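# Assemble the two printed parts to match the stand model

## Task

Join the two 3D-printed parts so the result matches the assembled example on the stand, and do it quickly. The assembly must stay correct once the robot lets go, and nothing may fall off or be left off the table.

## Robot and tools

ROBOT. Two 6-joint arms, left_arm and right_arm, each with a parallel gripper. left_arm is the robot's own left, on the +y side; the names say nothing about image sides. The root links sit at about (0.003, +0.365, 0.181) m for left_arm and (0.003, -0.365, 0.181) m for right_arm. The joints, in column order, are waist, shoulder, elbow, wrist pitch, wrist yaw and wrist roll. Stated ranges in rad: waist -2.880..2.880, shoulder 0.000..3.142, elbow 0.000..3.019, wrist pitch -1.693..1.571, wrist yaw -1.571..1.571, wrist roll -2.094..2.094. The true ends may differ by up to 0.084 rad.

FRAME. All reported positions are in one scene frame, in metres. The origin is at table-top height above the centre of the robot's foot. +x points forward over the table, +y to the robot's left, +z up. The table top starts near x = +0.15 and may be turned relative to the robot. A gripper's fingers point along its own +z and close along its y. end_effector_position is the point between the pads, roughly 1 cm short of the tips. Reported poses can be off by a few cm, more at long reach.

ROW FORMAT. Every command row is one flat list of 14 numbers, each in [-1, 1], even if only one arm moves. Numbers 1-6 are left_arm joint offsets, number 7 is the left opening, numbers 8-13 are right_arm joint offsets and number 14 is the right opening. The joint numbers are scaled displacements, not angles: 1.0 equals 2.811 rad for waist and shoulder, 2.53 for elbow, 2.575 for wrist pitch, 8.12 for wrist yaw and 9.528 for wrist roll. They count from the Joint targets at the start of the action or call, not from the previous row, so repeating a row adds the motion again. A row of six zeros reissues an arm's current targets. The opening is absolute: +1 fully open, -1 shut. To leave a gripper unchanged, resend its current command, because 0 means half open. An action is refused for both arms if it asks a joint to go more than 0.084 rad past its range. If the first action fails that check, or any action is malformed, the whole call is refused.

execute_actions(actions, cameras). actions is a list of actions. Each action is a table of up to 15 rows, one per 1/30 s step; a shorter table repeats its last row to fill 15 steps. An empty list returns state and images. cameras is a list of names, ["all"] or []. If omitted, all cameras are shown for an empty list and none otherwise. An unknown name invalidates the call.

move(target, speed, blend, opening_speed, grip_force, blocking, cameras). Joint-space paths to the target.
- target: one 14-number row, or a list of up to 15 rows. Every row is an offset from the same starting Joint targets, and the list shares 10 s.
- speed: rad/s for the joint with farthest to go, 0.01 to 12.57, default 0.5. Give one value, or one per target.
- blend: corner rounding in rad for lists; 0, the default, stops at each target.
- opening_speed: gripper travel per second on the -1..1 scale, at least 0.2.
- grip_force: newtons per pad, 10 to 50, one value or one per arm. It persists once set; lower values close more slowly.
- blocking=false returns after about 0.5 s while the motion continues.
Gripper paths are curved, and nothing avoids obstacles or the other arm. The result adds a 'move:' line: done, off_target (resting more than 0.035 rad from target), moving, held or fault, plus limits=held if steps were withheld. Neither done nor off_target tells you about contact.

wait(seconds 0..10, cameras): lets time run with the last commands held; a running move continues. stop(cameras): brakes a running move. zoom_image(camera, region=[x0,y0,x1,y1]): region in pixels of that camera's latest image, at most 504x504. Cameras: cam_head_left, cam_head_right, cam_bench, cam_left_wrist, cam_right_wrist, all 672x504. Wrist views can lag while the arm moves. Calibration can be off by a few degrees and millimetres. read_manual(section="licences") returns licence texts only. finished_scene(scene=1) ends the scene permanently.

MOTION LIMITS. Joint speed is capped. Each step's target stays within a set lead of the measured angle: 0.716 rad for waist and shoulder, 0.645 for elbow, 0.69 for wrist pitch, 1.84 for wrist yaw and 3.24 for wrist roll. If a target would move the gripper more than 110 mm from where it is, that arm's targets are scaled back. Very small turns may not start. An unfinished motion may need to be commanded again. 'joint command not followed' means the clearance check changed some targets. That check does not keep the two grippers apart.

RESULTS. Each call reports:
- end_effector_position (m) and end_effector_quat_wxyz for each arm.
- Joint positions and Joint velocities per arm (rad, rad/s), then the pad gap (m; 0.094 when fully open).
- Joint targets: the base that the next offsets count from.
- Tool commands and grip_measured, on the opening scale. Empty, it reads up to about 2.5 mm wide. On a firmly held hard part it reads about 3 mm under the part's width, or slightly over on some grippers.
- Joint torques, which include the arm's own weight and are noisy; numbers 3 and 4 wrap at ±28 N m.
- Motor temperatures, and step readings for action calls.
'joint sent to its limit' means a joint was clamped at its real end.

GRIPPING. Squeeze force rises about 1 N per 0.001 below the contact reading, then jumps to the force limit. To let go, command well above grip_measured. Close slowly on fragile parts.

AVOID.
- Dropping parts or releasing them while they move.
- Fast impacts, slams and hard pushes, especially on fixed or heavy things.
- Contact between the arms, including one gripper closing on the other's fingers: it can end the scene in failure.
- Letting anything fall or stay off the table.
- Overheating. Holding loads, long reaches or pushing at unreachable poses heat the motors. MOTOR HOT appears at 85 °C. At 100 °C the arm faults, goes limp and drops whatever it holds for 30-60 s, possibly without a warning first.
To end a push, command the targets back past the measured positions.

Each tool is called after "Request:" as name([rows], argument=value, ...), one row to a line, values as JSON.

## Session

Request:
execute_actions(actions=[])

Scene clock: 0.00 s.
left_arm: end_effector_position=(+0.2561, +0.6957, +0.3617) grip_measured=+1.000 end_effector_quat_wxyz=(+0.175, -0.494, +0.826, +0.209) | right_arm: end_effector_position=(+0.9199, -0.2303, +0.1855) grip_measured=+1.000 end_effector_quat_wxyz=(+0.735, -0.396, +0.544, -0.086)
Joint positions: left_arm=[-0.637 1.011 0.855 -0.819 -0.118 -0.153 0.094] | right_arm=[-1.497 2.48 1.918 0.842 -0.446 -0.714 0.094]
Joint velocities: within noise
Joint torques (N m): no reading
Motor temperatures (°C): left_arm=[26 28 25 26 26 24 27] | right_arm=[26 25 24 26 22 26 23]
Heat: left arm: hottest shoulder 28 °C; right arm: hottest waist 26 °C.
Joint targets: left_arm=[-0.636 1.007 0.888 -0.815 -0.118 -0.153] | right_arm=[-1.497 2.465 1.945 0.848 -0.446 -0.713]
Tool commands: left_gripper/opening=+1.0 right_gripper/opening=+1.0

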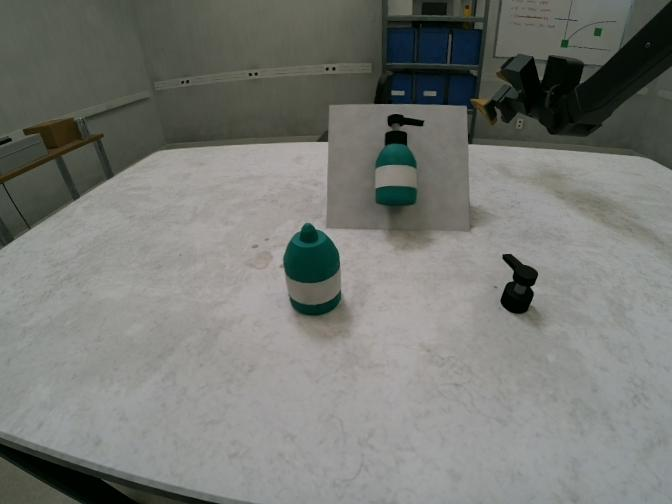

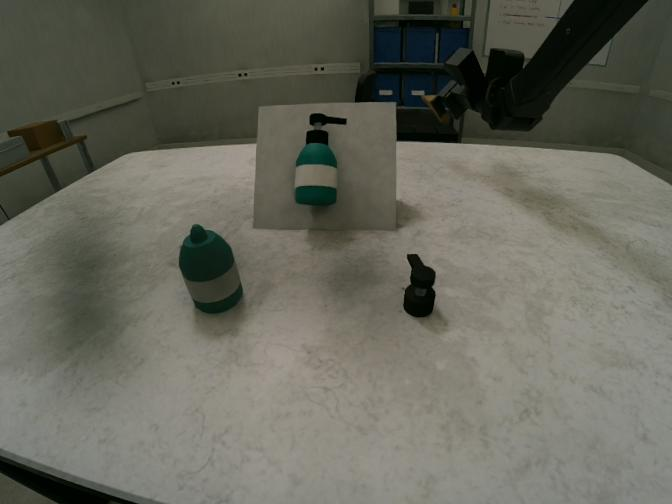

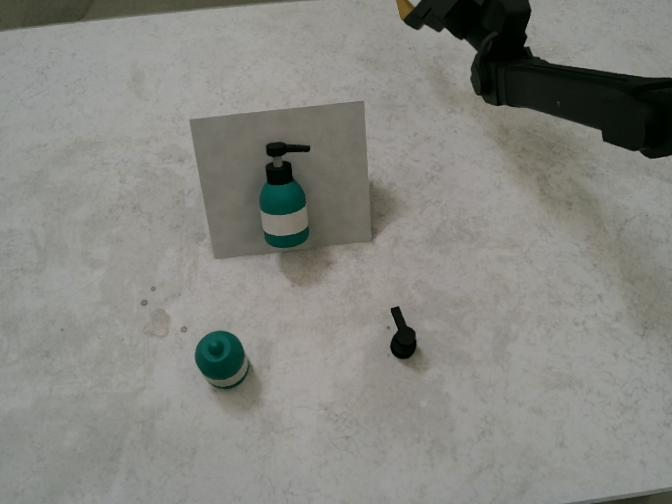

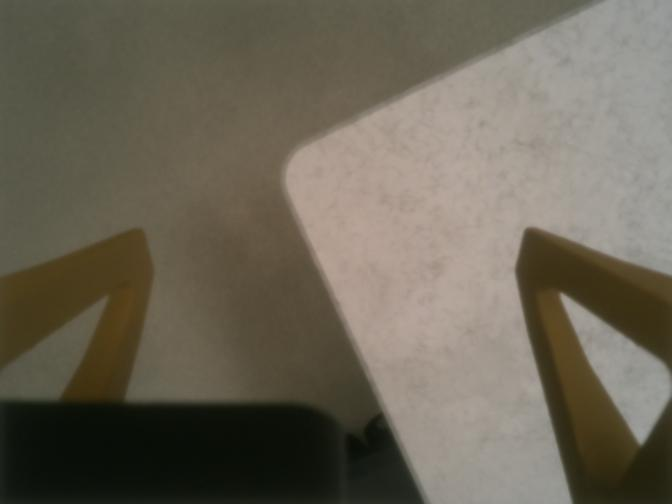

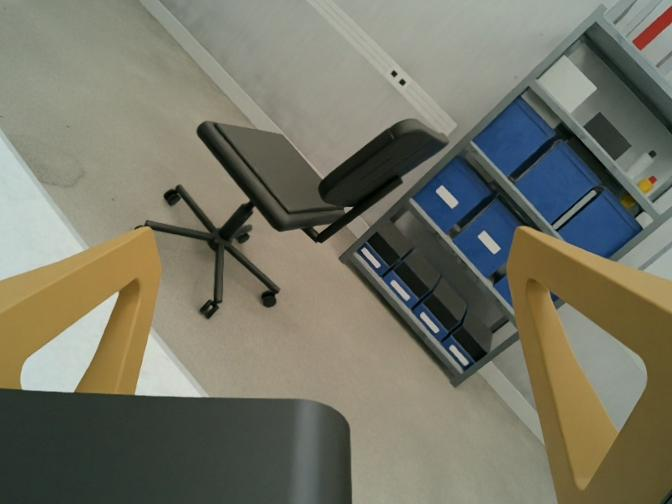

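Request:
zoom_image(camera="cam_head_left", region=[340, 90, 460, 220])

Request:
zoom_image(camera="cam_head_left", region=[260, 210, 370, 320])

Request:
zoom_image(camera="cam_head_left", region=[475, 240, 565, 330])

Request:
zoom_image(camera="cam_bench", region=[160, 290, 460, 420])

Request:
zoom_image(camera="cam_head_right", region=[160, 210, 270, 320])

Request:
zoom_image(camera="cam_head_right", region=[375, 240, 465, 330])

Scaled by 3.877 from the camera's 672x504 image, which has a finer 960x720 frame.

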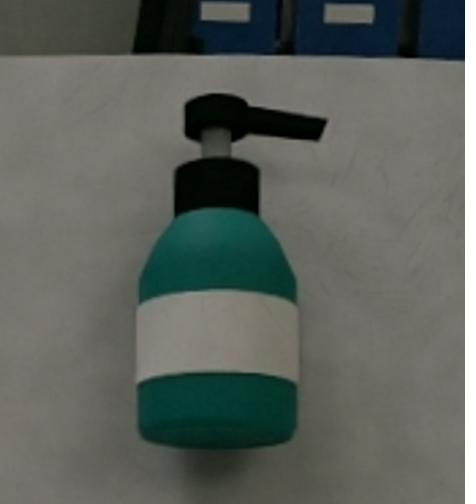

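Scaled by 4.582 from the camera's 672x504 image, which has a finer 960x720 frame.

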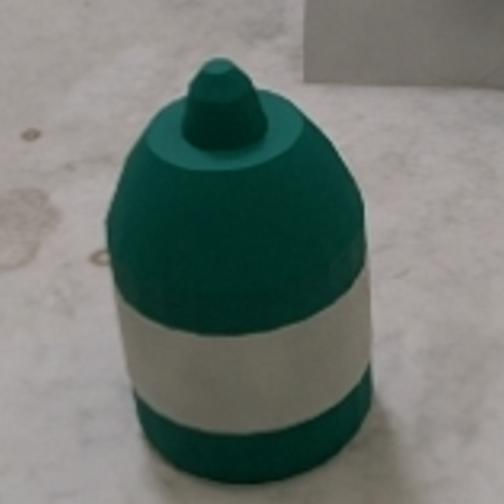

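Scaled by 5.600 from the camera's 672x504 image, which has a finer 960x720 frame.

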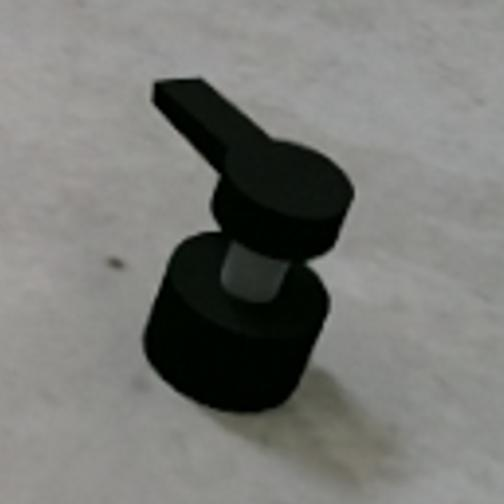

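Scaled by 1.680 from the camera's 672x504 image, which has a finer 960x720 frame.

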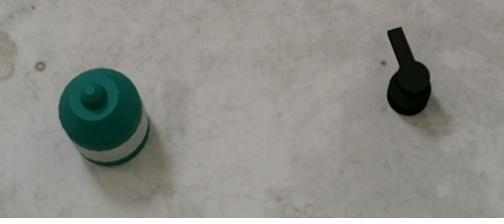

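Scaled by 4.582 from the camera's 672x504 image, which has a finer 960x720 frame.

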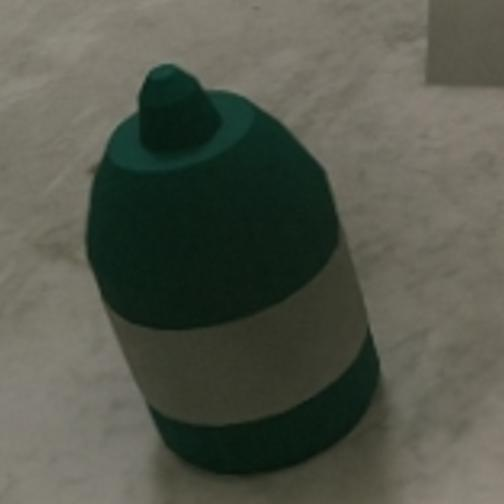

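Scaled by 5.600 from the camera's 672x504 image, which has a finer 960x720 frame.

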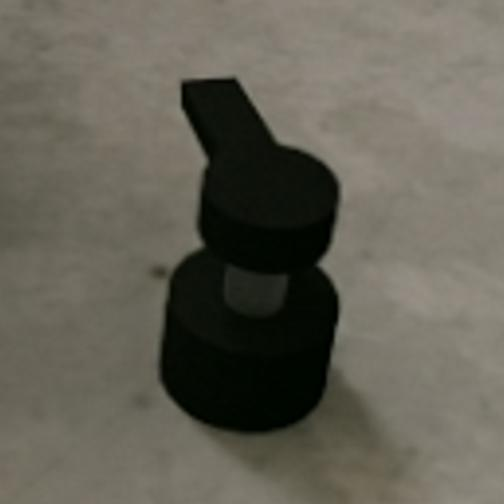

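Request:
move([
  [0,0,0,0,0,0,1, 0,-0.2873,-0.3974,-0.6031,0.06794,0.1169,1],
  [0,0,0,0,0,0,1, 0.1972,-0.2873,-0.3974,-0.6031,0.06794,0.1169,1],
], blend=[0.15, 0], speed=1.6, cameras=["all"])

Scene clock: 11.67 s.
left_arm: end_effector_position=(+0.2561, +0.6957, +0.3617) grip_measured=+1.000 end_effector_quat_wxyz=(+0.175, -0.494, +0.826, +0.209) | right_arm: end_effector_position=(+0.3694, -0.1174, +0.1119) grip_measured=+1.000 end_effector_quat_wxyz=(-0.005, -0.115, +0.993, -0.001)
Joint positions: left_arm=[-0.637 1.011 0.855 -0.819 -0.118 -0.153 0.094] | right_arm=[-0.935 1.681 0.943 -0.696 0.105 0.392 0.094]
Joint torques (N m): left_arm=[0.73 -5.3 12.6 0.92 -0.37 0.01] | right_arm=[1.03 -14.97 5.53 -0.53 -0.01 -0.03]
Heat: left arm: hottest elbow 29 °C; right arm: hottest waist 26 °C.
Joint targets: left_arm=[-0.636 1.007 0.888 -0.815 -0.118 -0.153] | right_arm=[-0.943 1.658 0.940 -0.705 0.106 0.400]
move: done
camera_calibration:
cam_right_wrist: T_world_to_cam=[[0.232785, -0.972508, 0.00631289, -0.200334], [-0.771193, -0.180634, 0.610436, 0.195906], [-0.592513, -0.146968, -0.792041, 0.414439], [0, 0, 0, 1]] pos_world=[0.443277, -0.09853, 0.20993]

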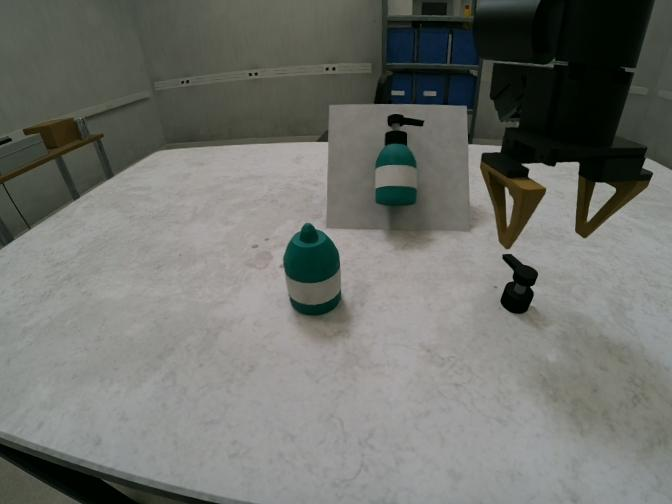

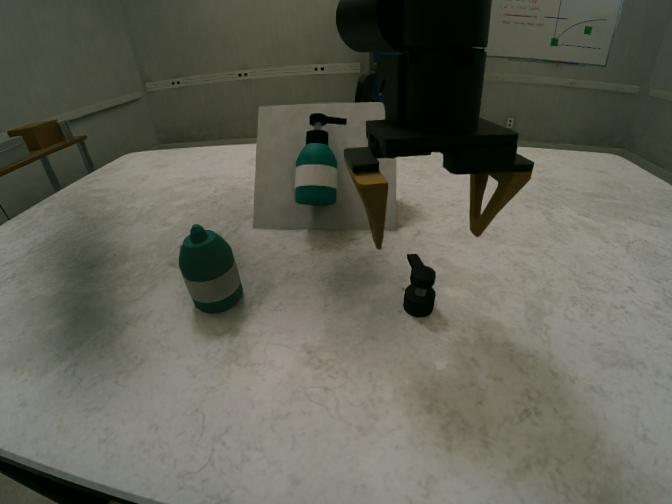

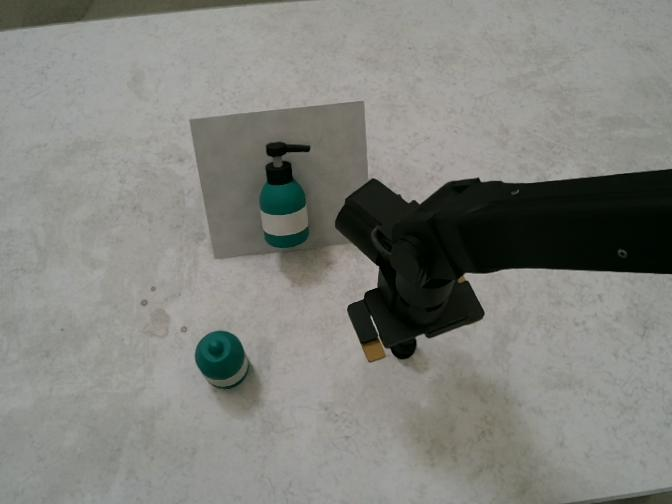

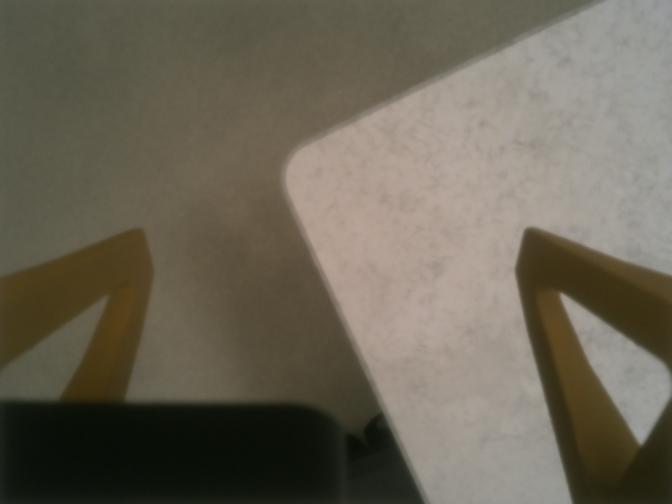

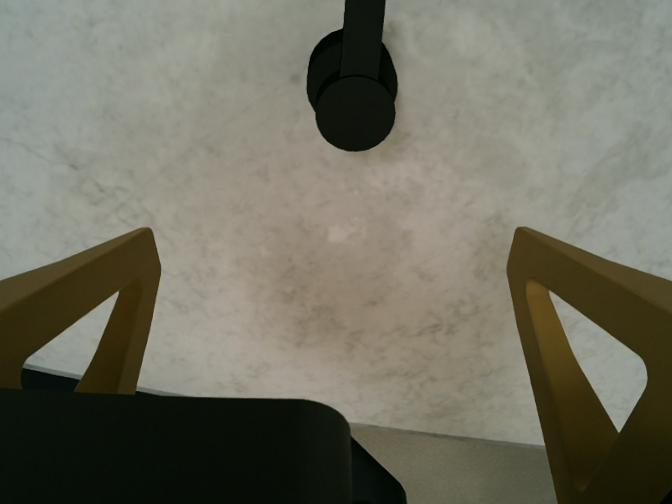

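Request:
zoom_image(camera="cam_right_wrist", region=[270, 0, 440, 170])

Request:
zoom_image(camera="cam_bench", region=[180, 310, 280, 410])

Scaled by 2.965 from the camera's 672x504 image, which has a finer 960x720 frame.

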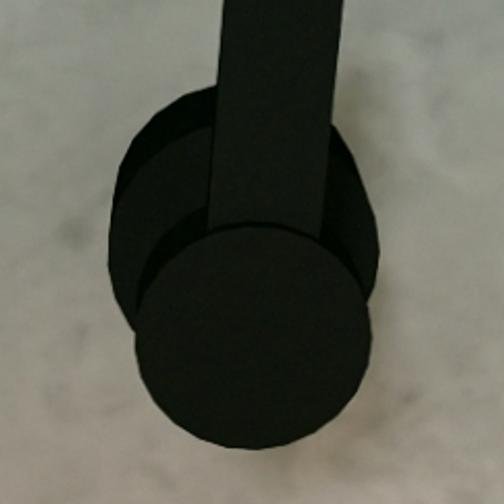

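Scaled by 5.040 from the camera's 672x504 image, which has a finer 960x720 frame.

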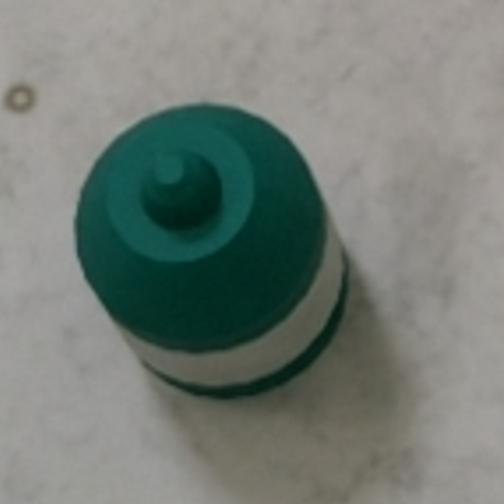

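Request:
move(target=[0,0,0,0,0,0,1, -0.01345,0.05653,-0.0021,0.06913,-0.0005,0.0008,1], speed=0.35, cameras=["cam_head_left","cam_head_right","cam_right_wrist"])

Scene clock: 15.50 s.
left_arm: end_effector_position=(+0.2561, +0.6957, +0.3617) grip_measured=+1.000 end_effector_quat_wxyz=(+0.175, -0.494, +0.826, +0.209) | right_arm: end_effector_position=(+0.3769, -0.1233, +0.0529) grip_measured=+1.000 end_effector_quat_wxyz=(+0.000, -0.093, +0.996, -0.001)
Joint positions: left_arm=[-0.637 1.011 0.855 -0.819 -0.118 -0.153 0.094] | right_arm=[-0.97 1.819 0.934 -0.537 0.103 0.4 0.094]
Joint torques (N m): left_arm=[0.79 -5.36 12.6 0.92 -0.37 0.01] | right_arm=[0.73 -14.21 4.75 0.4 -0.15 0.01]
Motor temperatures (°C): left_arm=[26 28 30 26 26 24 27] | right_arm=[26 27 25 26 22 26 23]
Heat: left arm: hottest elbow 30 °C; right arm: hottest shoulder 27 °C.
Joint targets: left_arm=[-0.636 1.007 0.888 -0.815 -0.118 -0.153] | right_arm=[-0.980 1.817 0.935 -0.526 0.102 0.408]
move: done
camera_calibration:
cam_right_wrist: T_world_to_cam=[[0.190608, -0.981646, 0.00632388, -0.192756], [-0.783789, -0.148305, 0.603059, 0.245782], [-0.591052, -0.119904, -0.797672, 0.37449], [0, 0, 0, 1]] pos_world=[0.450725, -0.107864, 0.151718]
Images, in order (width x height): cam_head_left 672x504, cam_head_right 672x504, cam_right_wrist 672x504.

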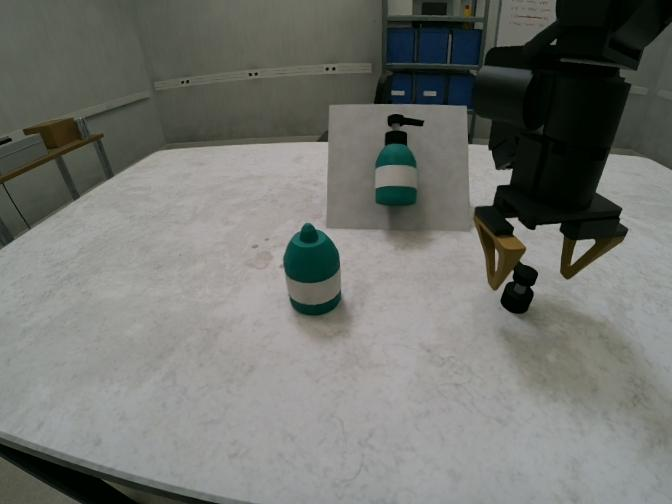

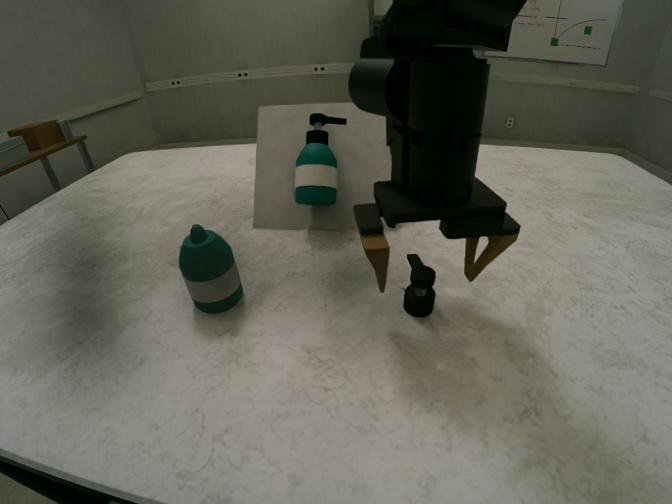

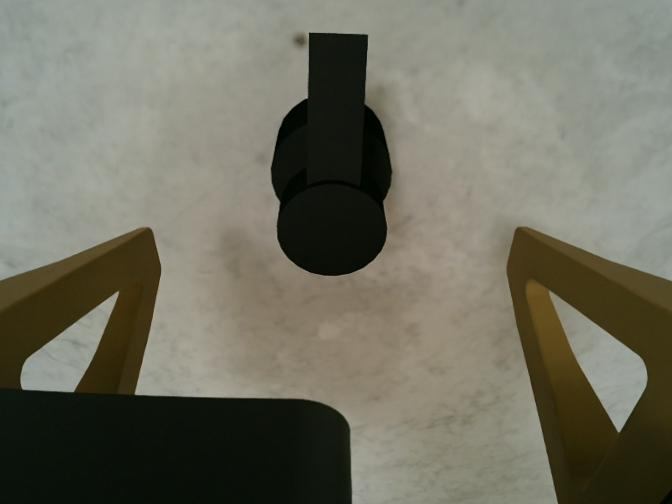

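Request:
zoom_image(camera="cam_head_left", region=[460, 190, 640, 325])

Request:
zoom_image(camera="cam_head_right", region=[345, 190, 525, 325])

Scaled by 2.800 from the camera's 672x504 image, which has a finer 960x720 frame.

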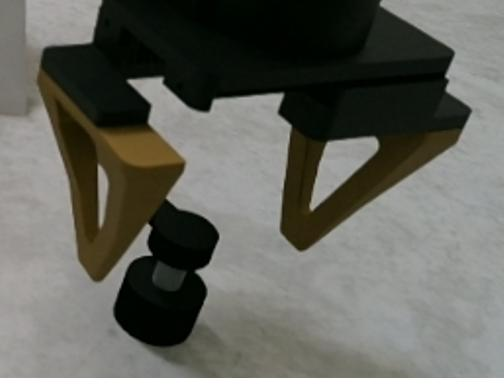

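Scaled by 2.800 from the camera's 672x504 image, which has a finer 960x720 frame.

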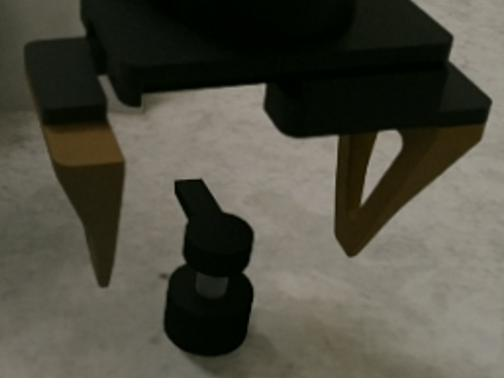

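Request:
move([
  [0,0,0,0,0,0,1, -0.00349,0.03369,0.0068,0.03111,-0.0004,0.0006,1],
  [0,0,0,0,0,0,1, -0.00349,0.03369,0.0068,0.03111,-0.0004,0.0006,-0.45],
], speed=0.25, opening_speed=0.8, cameras=["cam_head_left","cam_head_right","cam_right_wrist"])

Scene clock: 21.83 s.
left_arm: end_effector_position=(+0.2561, +0.6957, +0.3617) grip_measured=+1.000 end_effector_quat_wxyz=(+0.175, -0.494, +0.826, +0.209) | right_arm: end_effector_position=(+0.3720, -0.1261, +0.0153) grip_measured=-0.353 end_effector_quat_wxyz=(-0.007, -0.087, +0.996, -0.003)
Joint positions: left_arm=[-0.637 1.011 0.855 -0.819 -0.118 -0.153 0.094] | right_arm=[-0.979 1.911 0.934 -0.458 0.1 0.406 0.03]
Joint torques (N m): left_arm=[0.73 -5.36 12.59 0.92 -0.37 0.01] | right_arm=[0.85 -14.1 5.39 0.28 -0.12 -0.03]
Heat: left arm: hottest elbow 32 °C; right arm: hottest shoulder 27 °C.
Joint targets: left_arm=[-0.636 1.007 0.888 -0.815 -0.118 -0.153] | right_arm=[-0.990 1.911 0.952 -0.447 0.098 0.414]
move: done
camera_calibration:
cam_right_wrist: T_world_to_cam=[[0.177519, -0.984069, 0.00972329, -0.18977], [-0.777998, -0.134281, 0.613748, 0.263662], [-0.602665, -0.116517, -0.789442, 0.345823], [0, 0, 0, 1]] pos_world=[0.447232, -0.111048, 0.11303]
Images, in order (width x height): cam_head_left 672x504, cam_head_right 672x504, cam_right_wrist 672x504.

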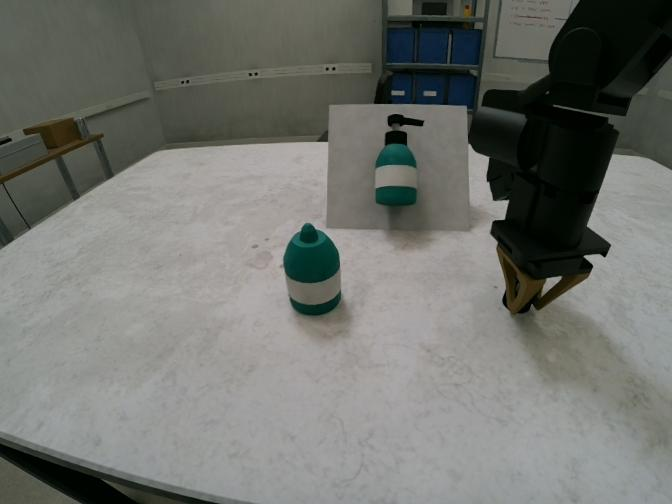

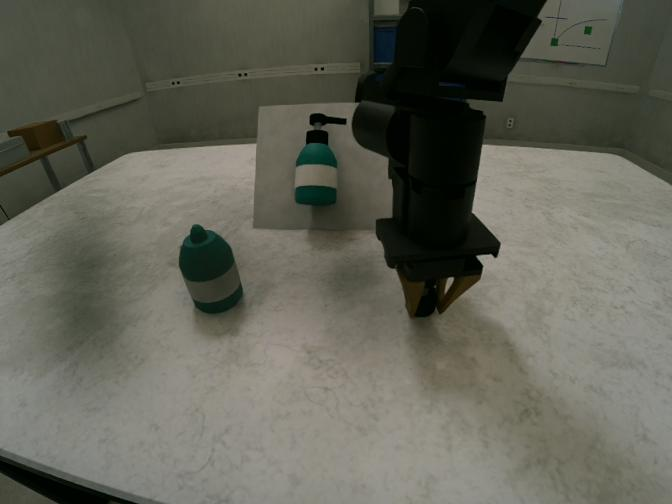

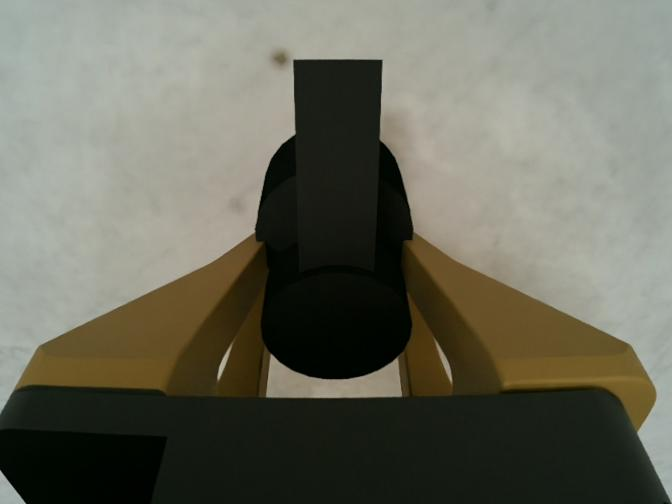

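Request:
move([
  [0,0,0,0,0,0,1, 0.01245,-0.11526,-0.0008,-0.13049,0.0009,0,-0.45],
  [0,0,0,0,0,0,1, 0.12878,0.03308,0.24862,-0.23029,0.0059,0.0195,-0.45],
], speed=[0.5, 0.7], blend=[0.06, 0], cameras=["all"])

Scene clock: 26.10 s.
left_arm: end_effector_position=(+0.2561, +0.6957, +0.3617) grip_measured=+1.000 end_effector_quat_wxyz=(+0.175, -0.494, +0.826, +0.209) | right_arm: end_effector_position=(+0.3759, +0.1011, +0.1399) grip_measured=-0.356 end_effector_quat_wxyz=(-0.016, -0.172, +0.985, -0.014)
Joint positions: left_arm=[-0.637 1.011 0.855 -0.819 -0.118 -0.153 0.094] | right_arm=[-0.626 2.001 1.526 -1.031 0.145 0.591 0.03]
Joint torques (N m): left_arm=[0.79 -5.36 12.6 0.92 -0.37 0.01] | right_arm=[2.61 -18.2 11.63 -0.46 -0.01 -0.01]
Heat: left arm: hottest elbow 33 °C; right arm: hottest shoulder 28 °C.
Joint targets: left_arm=[-0.636 1.007 0.888 -0.815 -0.118 -0.153] | right_arm=[-0.628 2.004 1.581 -1.039 0.146 0.599]
move: off_target (right_arm); right_arm: the elbow is farthest, 0.055 rad from its target
camera_calibration:
cam_right_wrist: T_world_to_cam=[[0.34314, -0.938919, 0.0261928, -0.037196], [-0.734771, -0.250951, 0.630187, 0.213924], [-0.585121, -0.235488, -0.776002, 0.476512], [0, 0, 0, 1]] pos_world=[0.448766, 0.130973, 0.235936]

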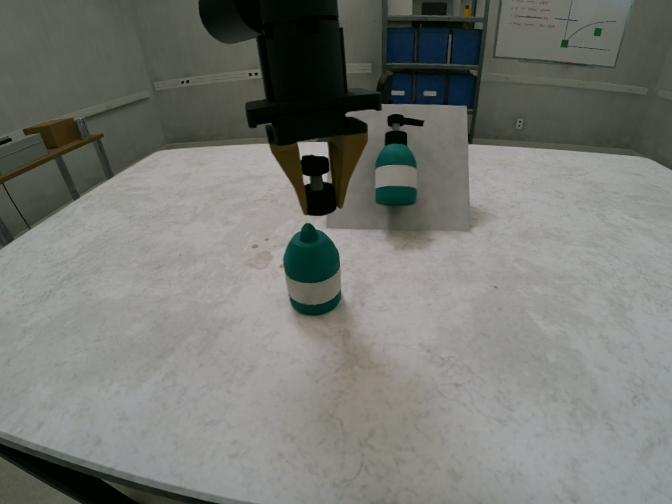

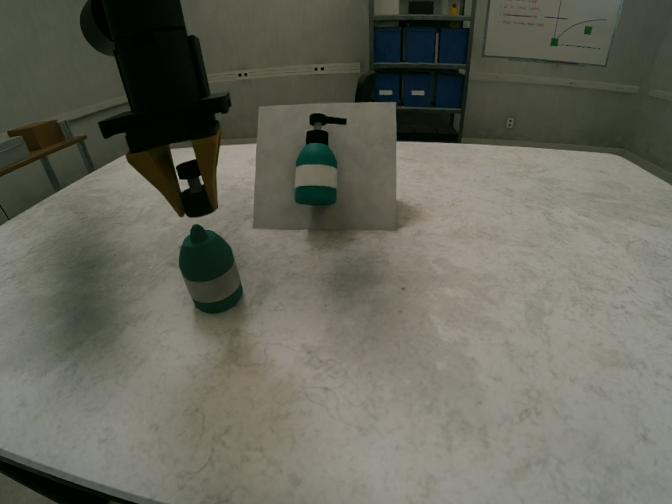

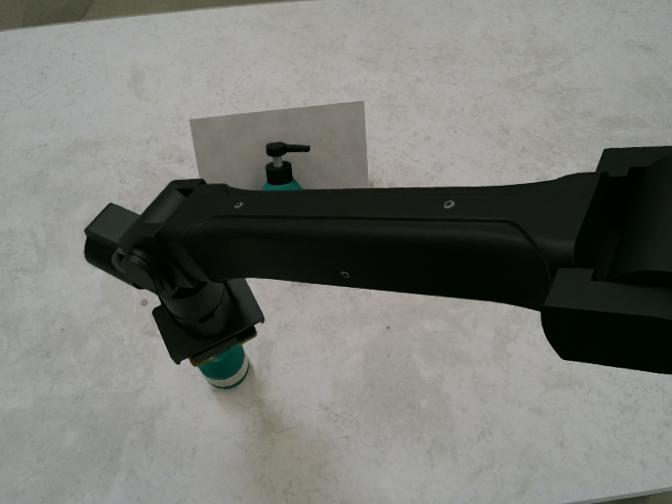

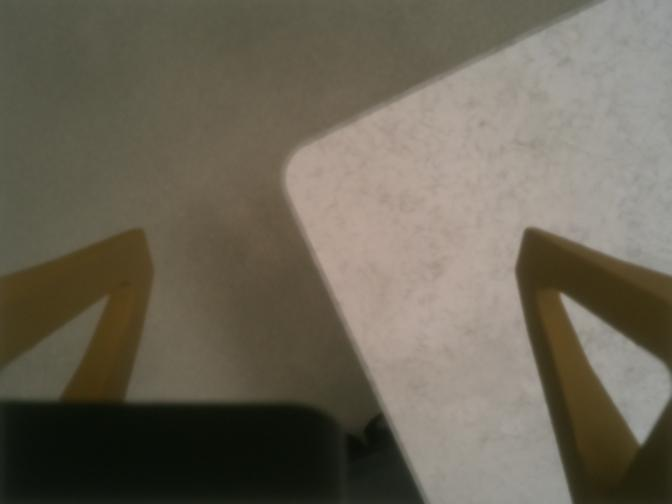

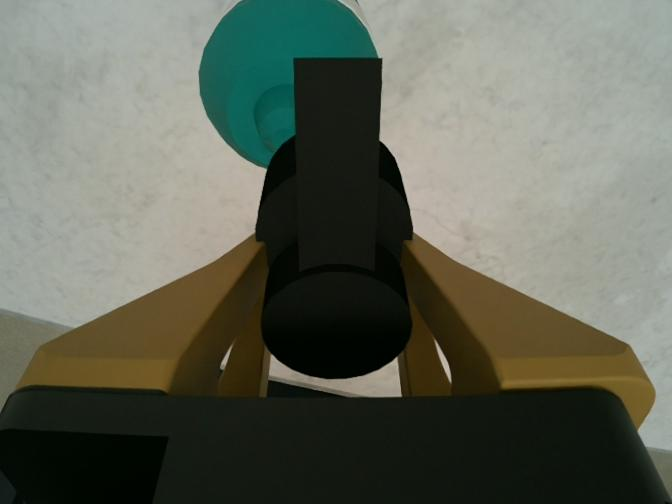

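Request:
zoom_image(camera="cam_right_wrist", region=[190, 0, 430, 180])

Request:
zoom_image(camera="cam_head_left", region=[240, 130, 400, 320])

Request:
zoom_image(camera="cam_head_right", region=[110, 130, 270, 320])

Scaled by 2.100 from the camera's 672x504 image, which has a finer 960x720 frame.

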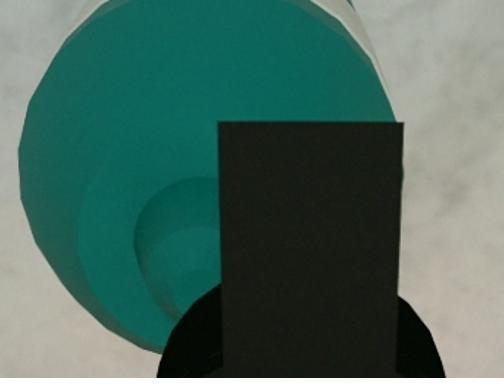

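Scaled by 2.653 from the camera's 672x504 image, which has a finer 960x720 frame.

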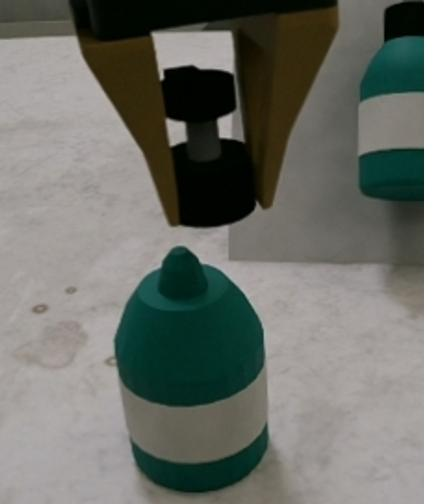

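Scaled by 2.653 from the camera's 672x504 image, which has a finer 960x720 frame.

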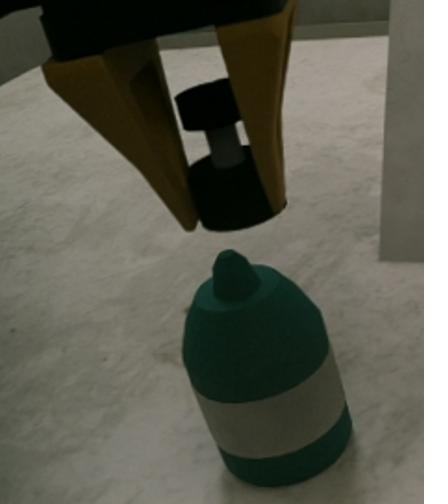

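Request:
move(target=[0,0,0,0,0,0,1, 0.00676,0.0007,0.0064,0.0044,0.0004,0,-0.45], speed=0.1, cameras=["cam_head_left","cam_head_right","cam_right_wrist"])

Scene clock: 28.97 s.
left_arm: end_effector_position=(+0.2561, +0.6957, +0.3617) grip_measured=+1.000 end_effector_quat_wxyz=(+0.175, -0.494, +0.826, +0.209) | right_arm: end_effector_position=(+0.3816, +0.1067, +0.1453) grip_measured=-0.356 end_effector_quat_wxyz=(-0.008, -0.170, +0.985, -0.009)
Joint positions: left_arm=[-0.637 1.011 0.855 -0.819 -0.118 -0.153 0.094] | right_arm=[-0.626 2.001 1.544 -1.031 0.148 0.592 0.03]
Joint torques (N m): left_arm=[0.73 -5.3 12.6 0.91 -0.37 0.01] | right_arm=[4.25 -18.78 11.7 -0.13 0.01 -0.02]
Heat: left arm: hottest elbow 34 °C; right arm: hottest shoulder 28 °C.
Joint targets: left_arm=[-0.636 1.007 0.888 -0.815 -0.118 -0.153] | right_arm=[-0.609 2.006 1.597 -1.028 0.149 0.600]
move: off_target (right_arm); right_arm: the elbow is farthest, 0.053 rad from its target
camera_calibration:
cam_right_wrist: T_world_to_cam=[[0.339791, -0.940311, 0.0189169, -0.03156], [-0.743433, -0.256218, 0.617786, 0.221875], [-0.576064, -0.223982, -0.786118, 0.482242], [0, 0, 0, 1]] pos_world=[0.453475, 0.135186, 0.242625]
Images, in order (width x height): cam_head_left 672x504, cam_head_right 672x504, cam_right_wrist 672x504.

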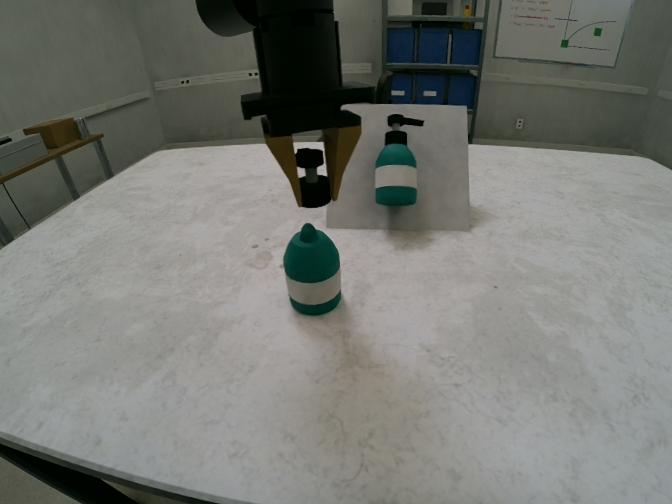

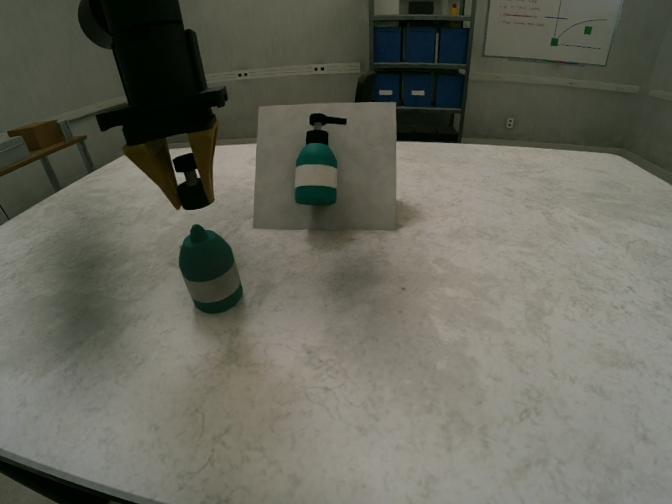

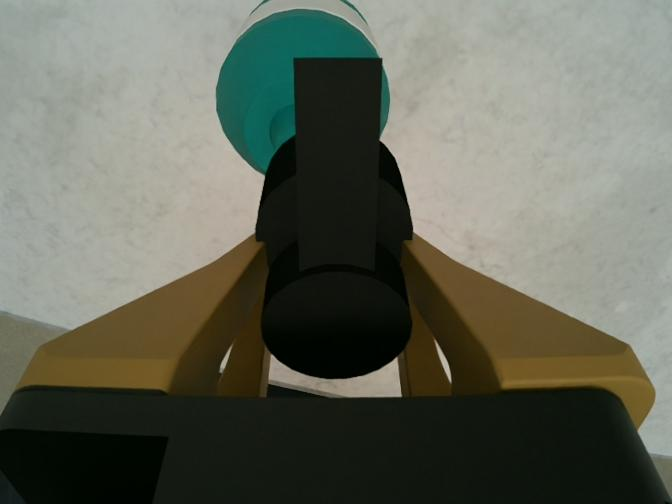

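Request:
zoom_image(camera="cam_right_wrist", region=[190, 0, 430, 180])

Request:
zoom_image(camera="cam_head_left", region=[250, 130, 370, 250])

Request:
zoom_image(camera="cam_head_right", region=[130, 130, 250, 250])

Scaled by 2.100 from the camera's 672x504 image, which has a finer 960x720 frame.

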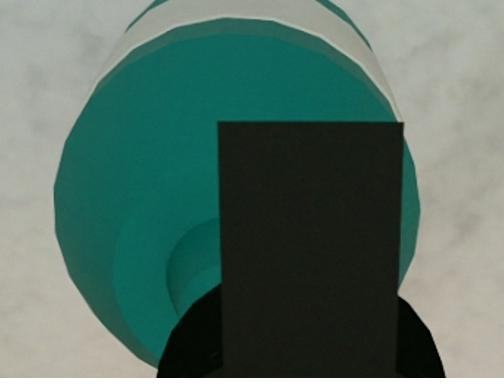

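Scaled by 4.200 from the camera's 672x504 image, which has a finer 960x720 frame.

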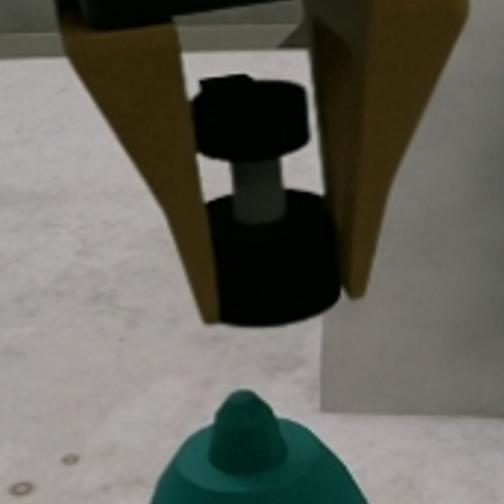

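Scaled by 4.200 from the camera's 672x504 image, which has a finer 960x720 frame.

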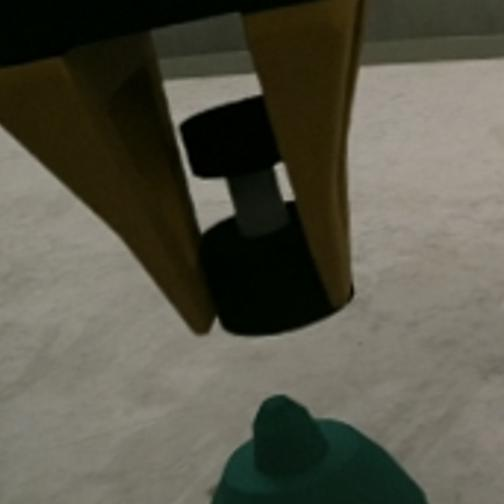

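Request:
move(target=[0,0,0,0,0,0,1, 0.0064,0,0,0,0,0,-0.45], speed=0.1, cameras=["cam_head_left","cam_head_right","cam_right_wrist"])

Scene clock: 32.87 s.
left_arm: end_effector_position=(+0.2561, +0.6957, +0.3617) grip_measured=+1.000 end_effector_quat_wxyz=(+0.175, -0.494, +0.826, +0.209) | right_arm: end_effector_position=(+0.3717, +0.1146, +0.1471) grip_measured=-0.356 end_effector_quat_wxyz=(-0.008, -0.180, +0.984, -0.007)
Joint positions: left_arm=[-0.637 1.011 0.855 -0.819 -0.118 -0.153 0.094] | right_arm=[-0.605 2.001 1.544 -1.031 0.148 0.592 0.03]
Joint torques (N m): left_arm=[0.73 -5.36 12.6 0.94 -0.37 0.01] | right_arm=[4.31 -18.61 11.78 -0.13 -0.02 -0.01]
Motor temperatures (°C): left_arm=[26 28 35 26 26 24 27] | right_arm=[26 29 27 26 22 26 24]
Heat: left arm: hottest elbow 35 °C; right arm: hottest shoulder 29 °C.
Joint targets: left_arm=[-0.636 1.007 0.888 -0.815 -0.118 -0.153] | right_arm=[-0.591 2.006 1.597 -1.028 0.150 0.600]
move: off_target (right_arm); right_arm: the elbow is farthest, 0.053 rad from its target
camera_calibration:
cam_right_wrist: T_world_to_cam=[[0.359432, -0.933041, 0.0156116, -0.0284012], [-0.73808, -0.274012, 0.616568, 0.215625], [-0.571005, -0.233137, -0.787147, 0.478985], [0, 0, 0, 1]] pos_world=[0.442859, 0.144253, 0.244527]
Images, in order (width x height): cam_head_left 672x504, cam_head_right 672x504, cam_right_wrist 672x504.

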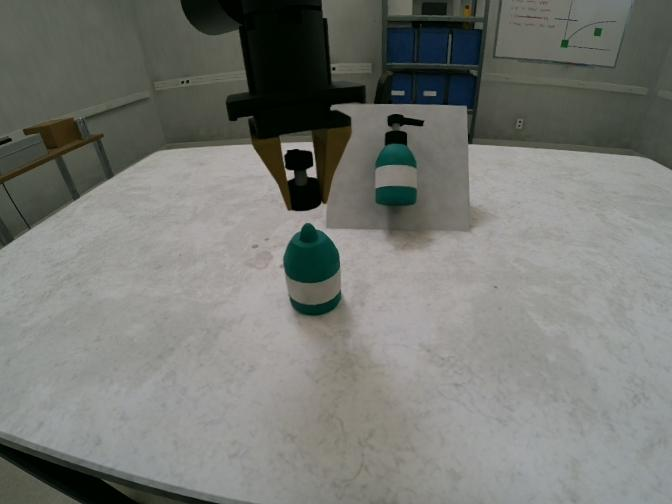

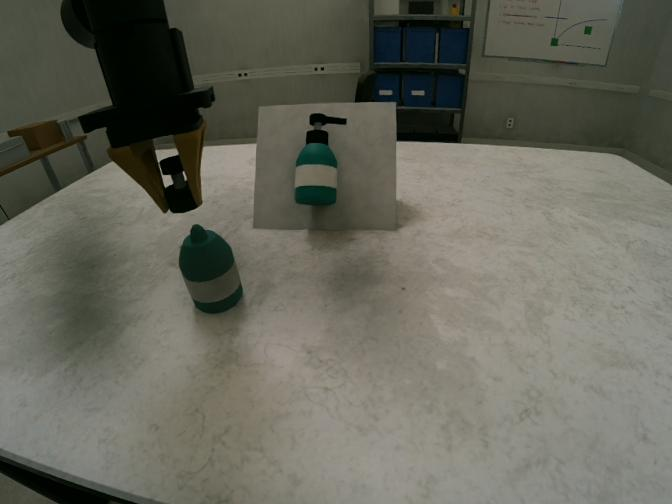

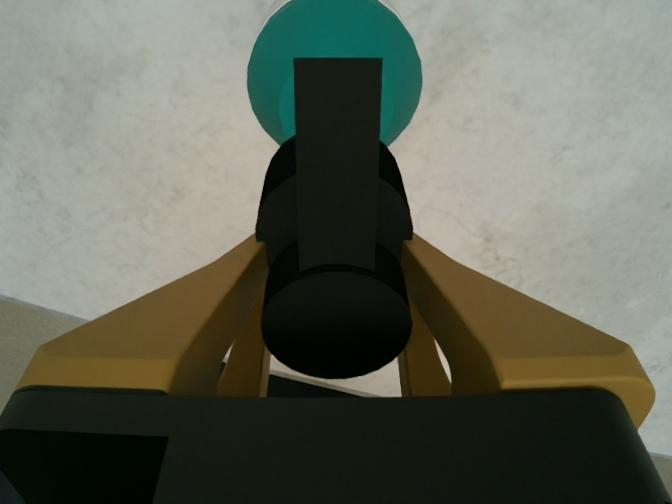

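Request:
zoom_image(camera="cam_head_left", region=[245, 140, 365, 260])

Request:
zoom_image(camera="cam_head_right", region=[120, 140, 240, 260])

Request:
zoom_image(camera="cam_right_wrist", region=[226, 0, 446, 180])

Scaled by 4.200 from the camera's 672x504 image, which has a finer 960x720 frame.

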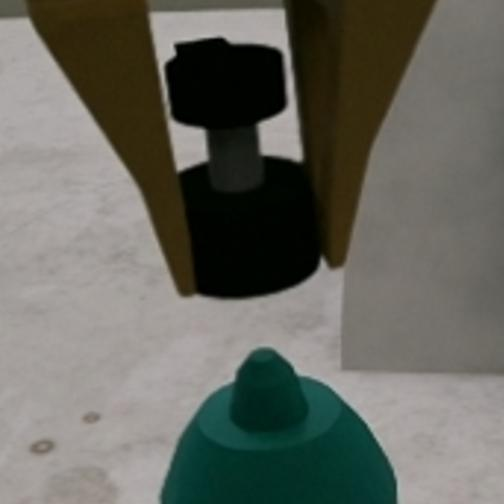

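Scaled by 4.200 from the camera's 672x504 image, which has a finer 960x720 frame.

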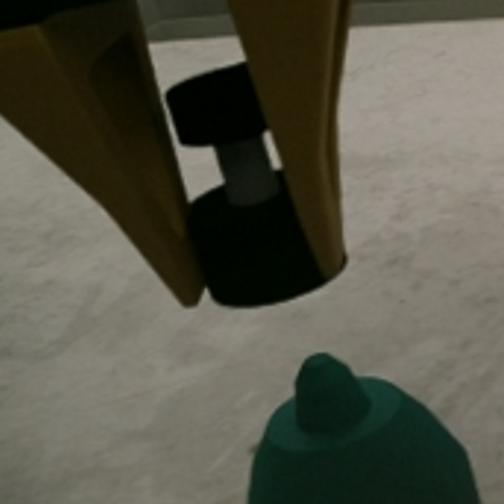

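Scaled by 2.291 from the camera's 672x504 image, which has a finer 960x720 frame.

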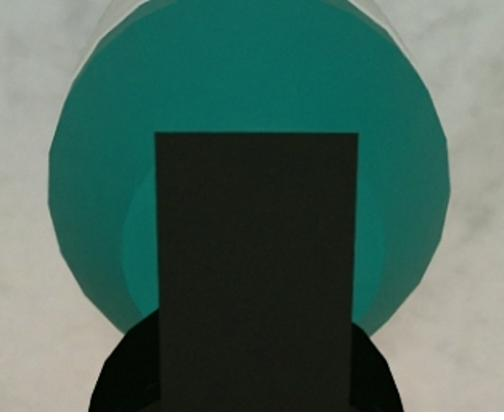

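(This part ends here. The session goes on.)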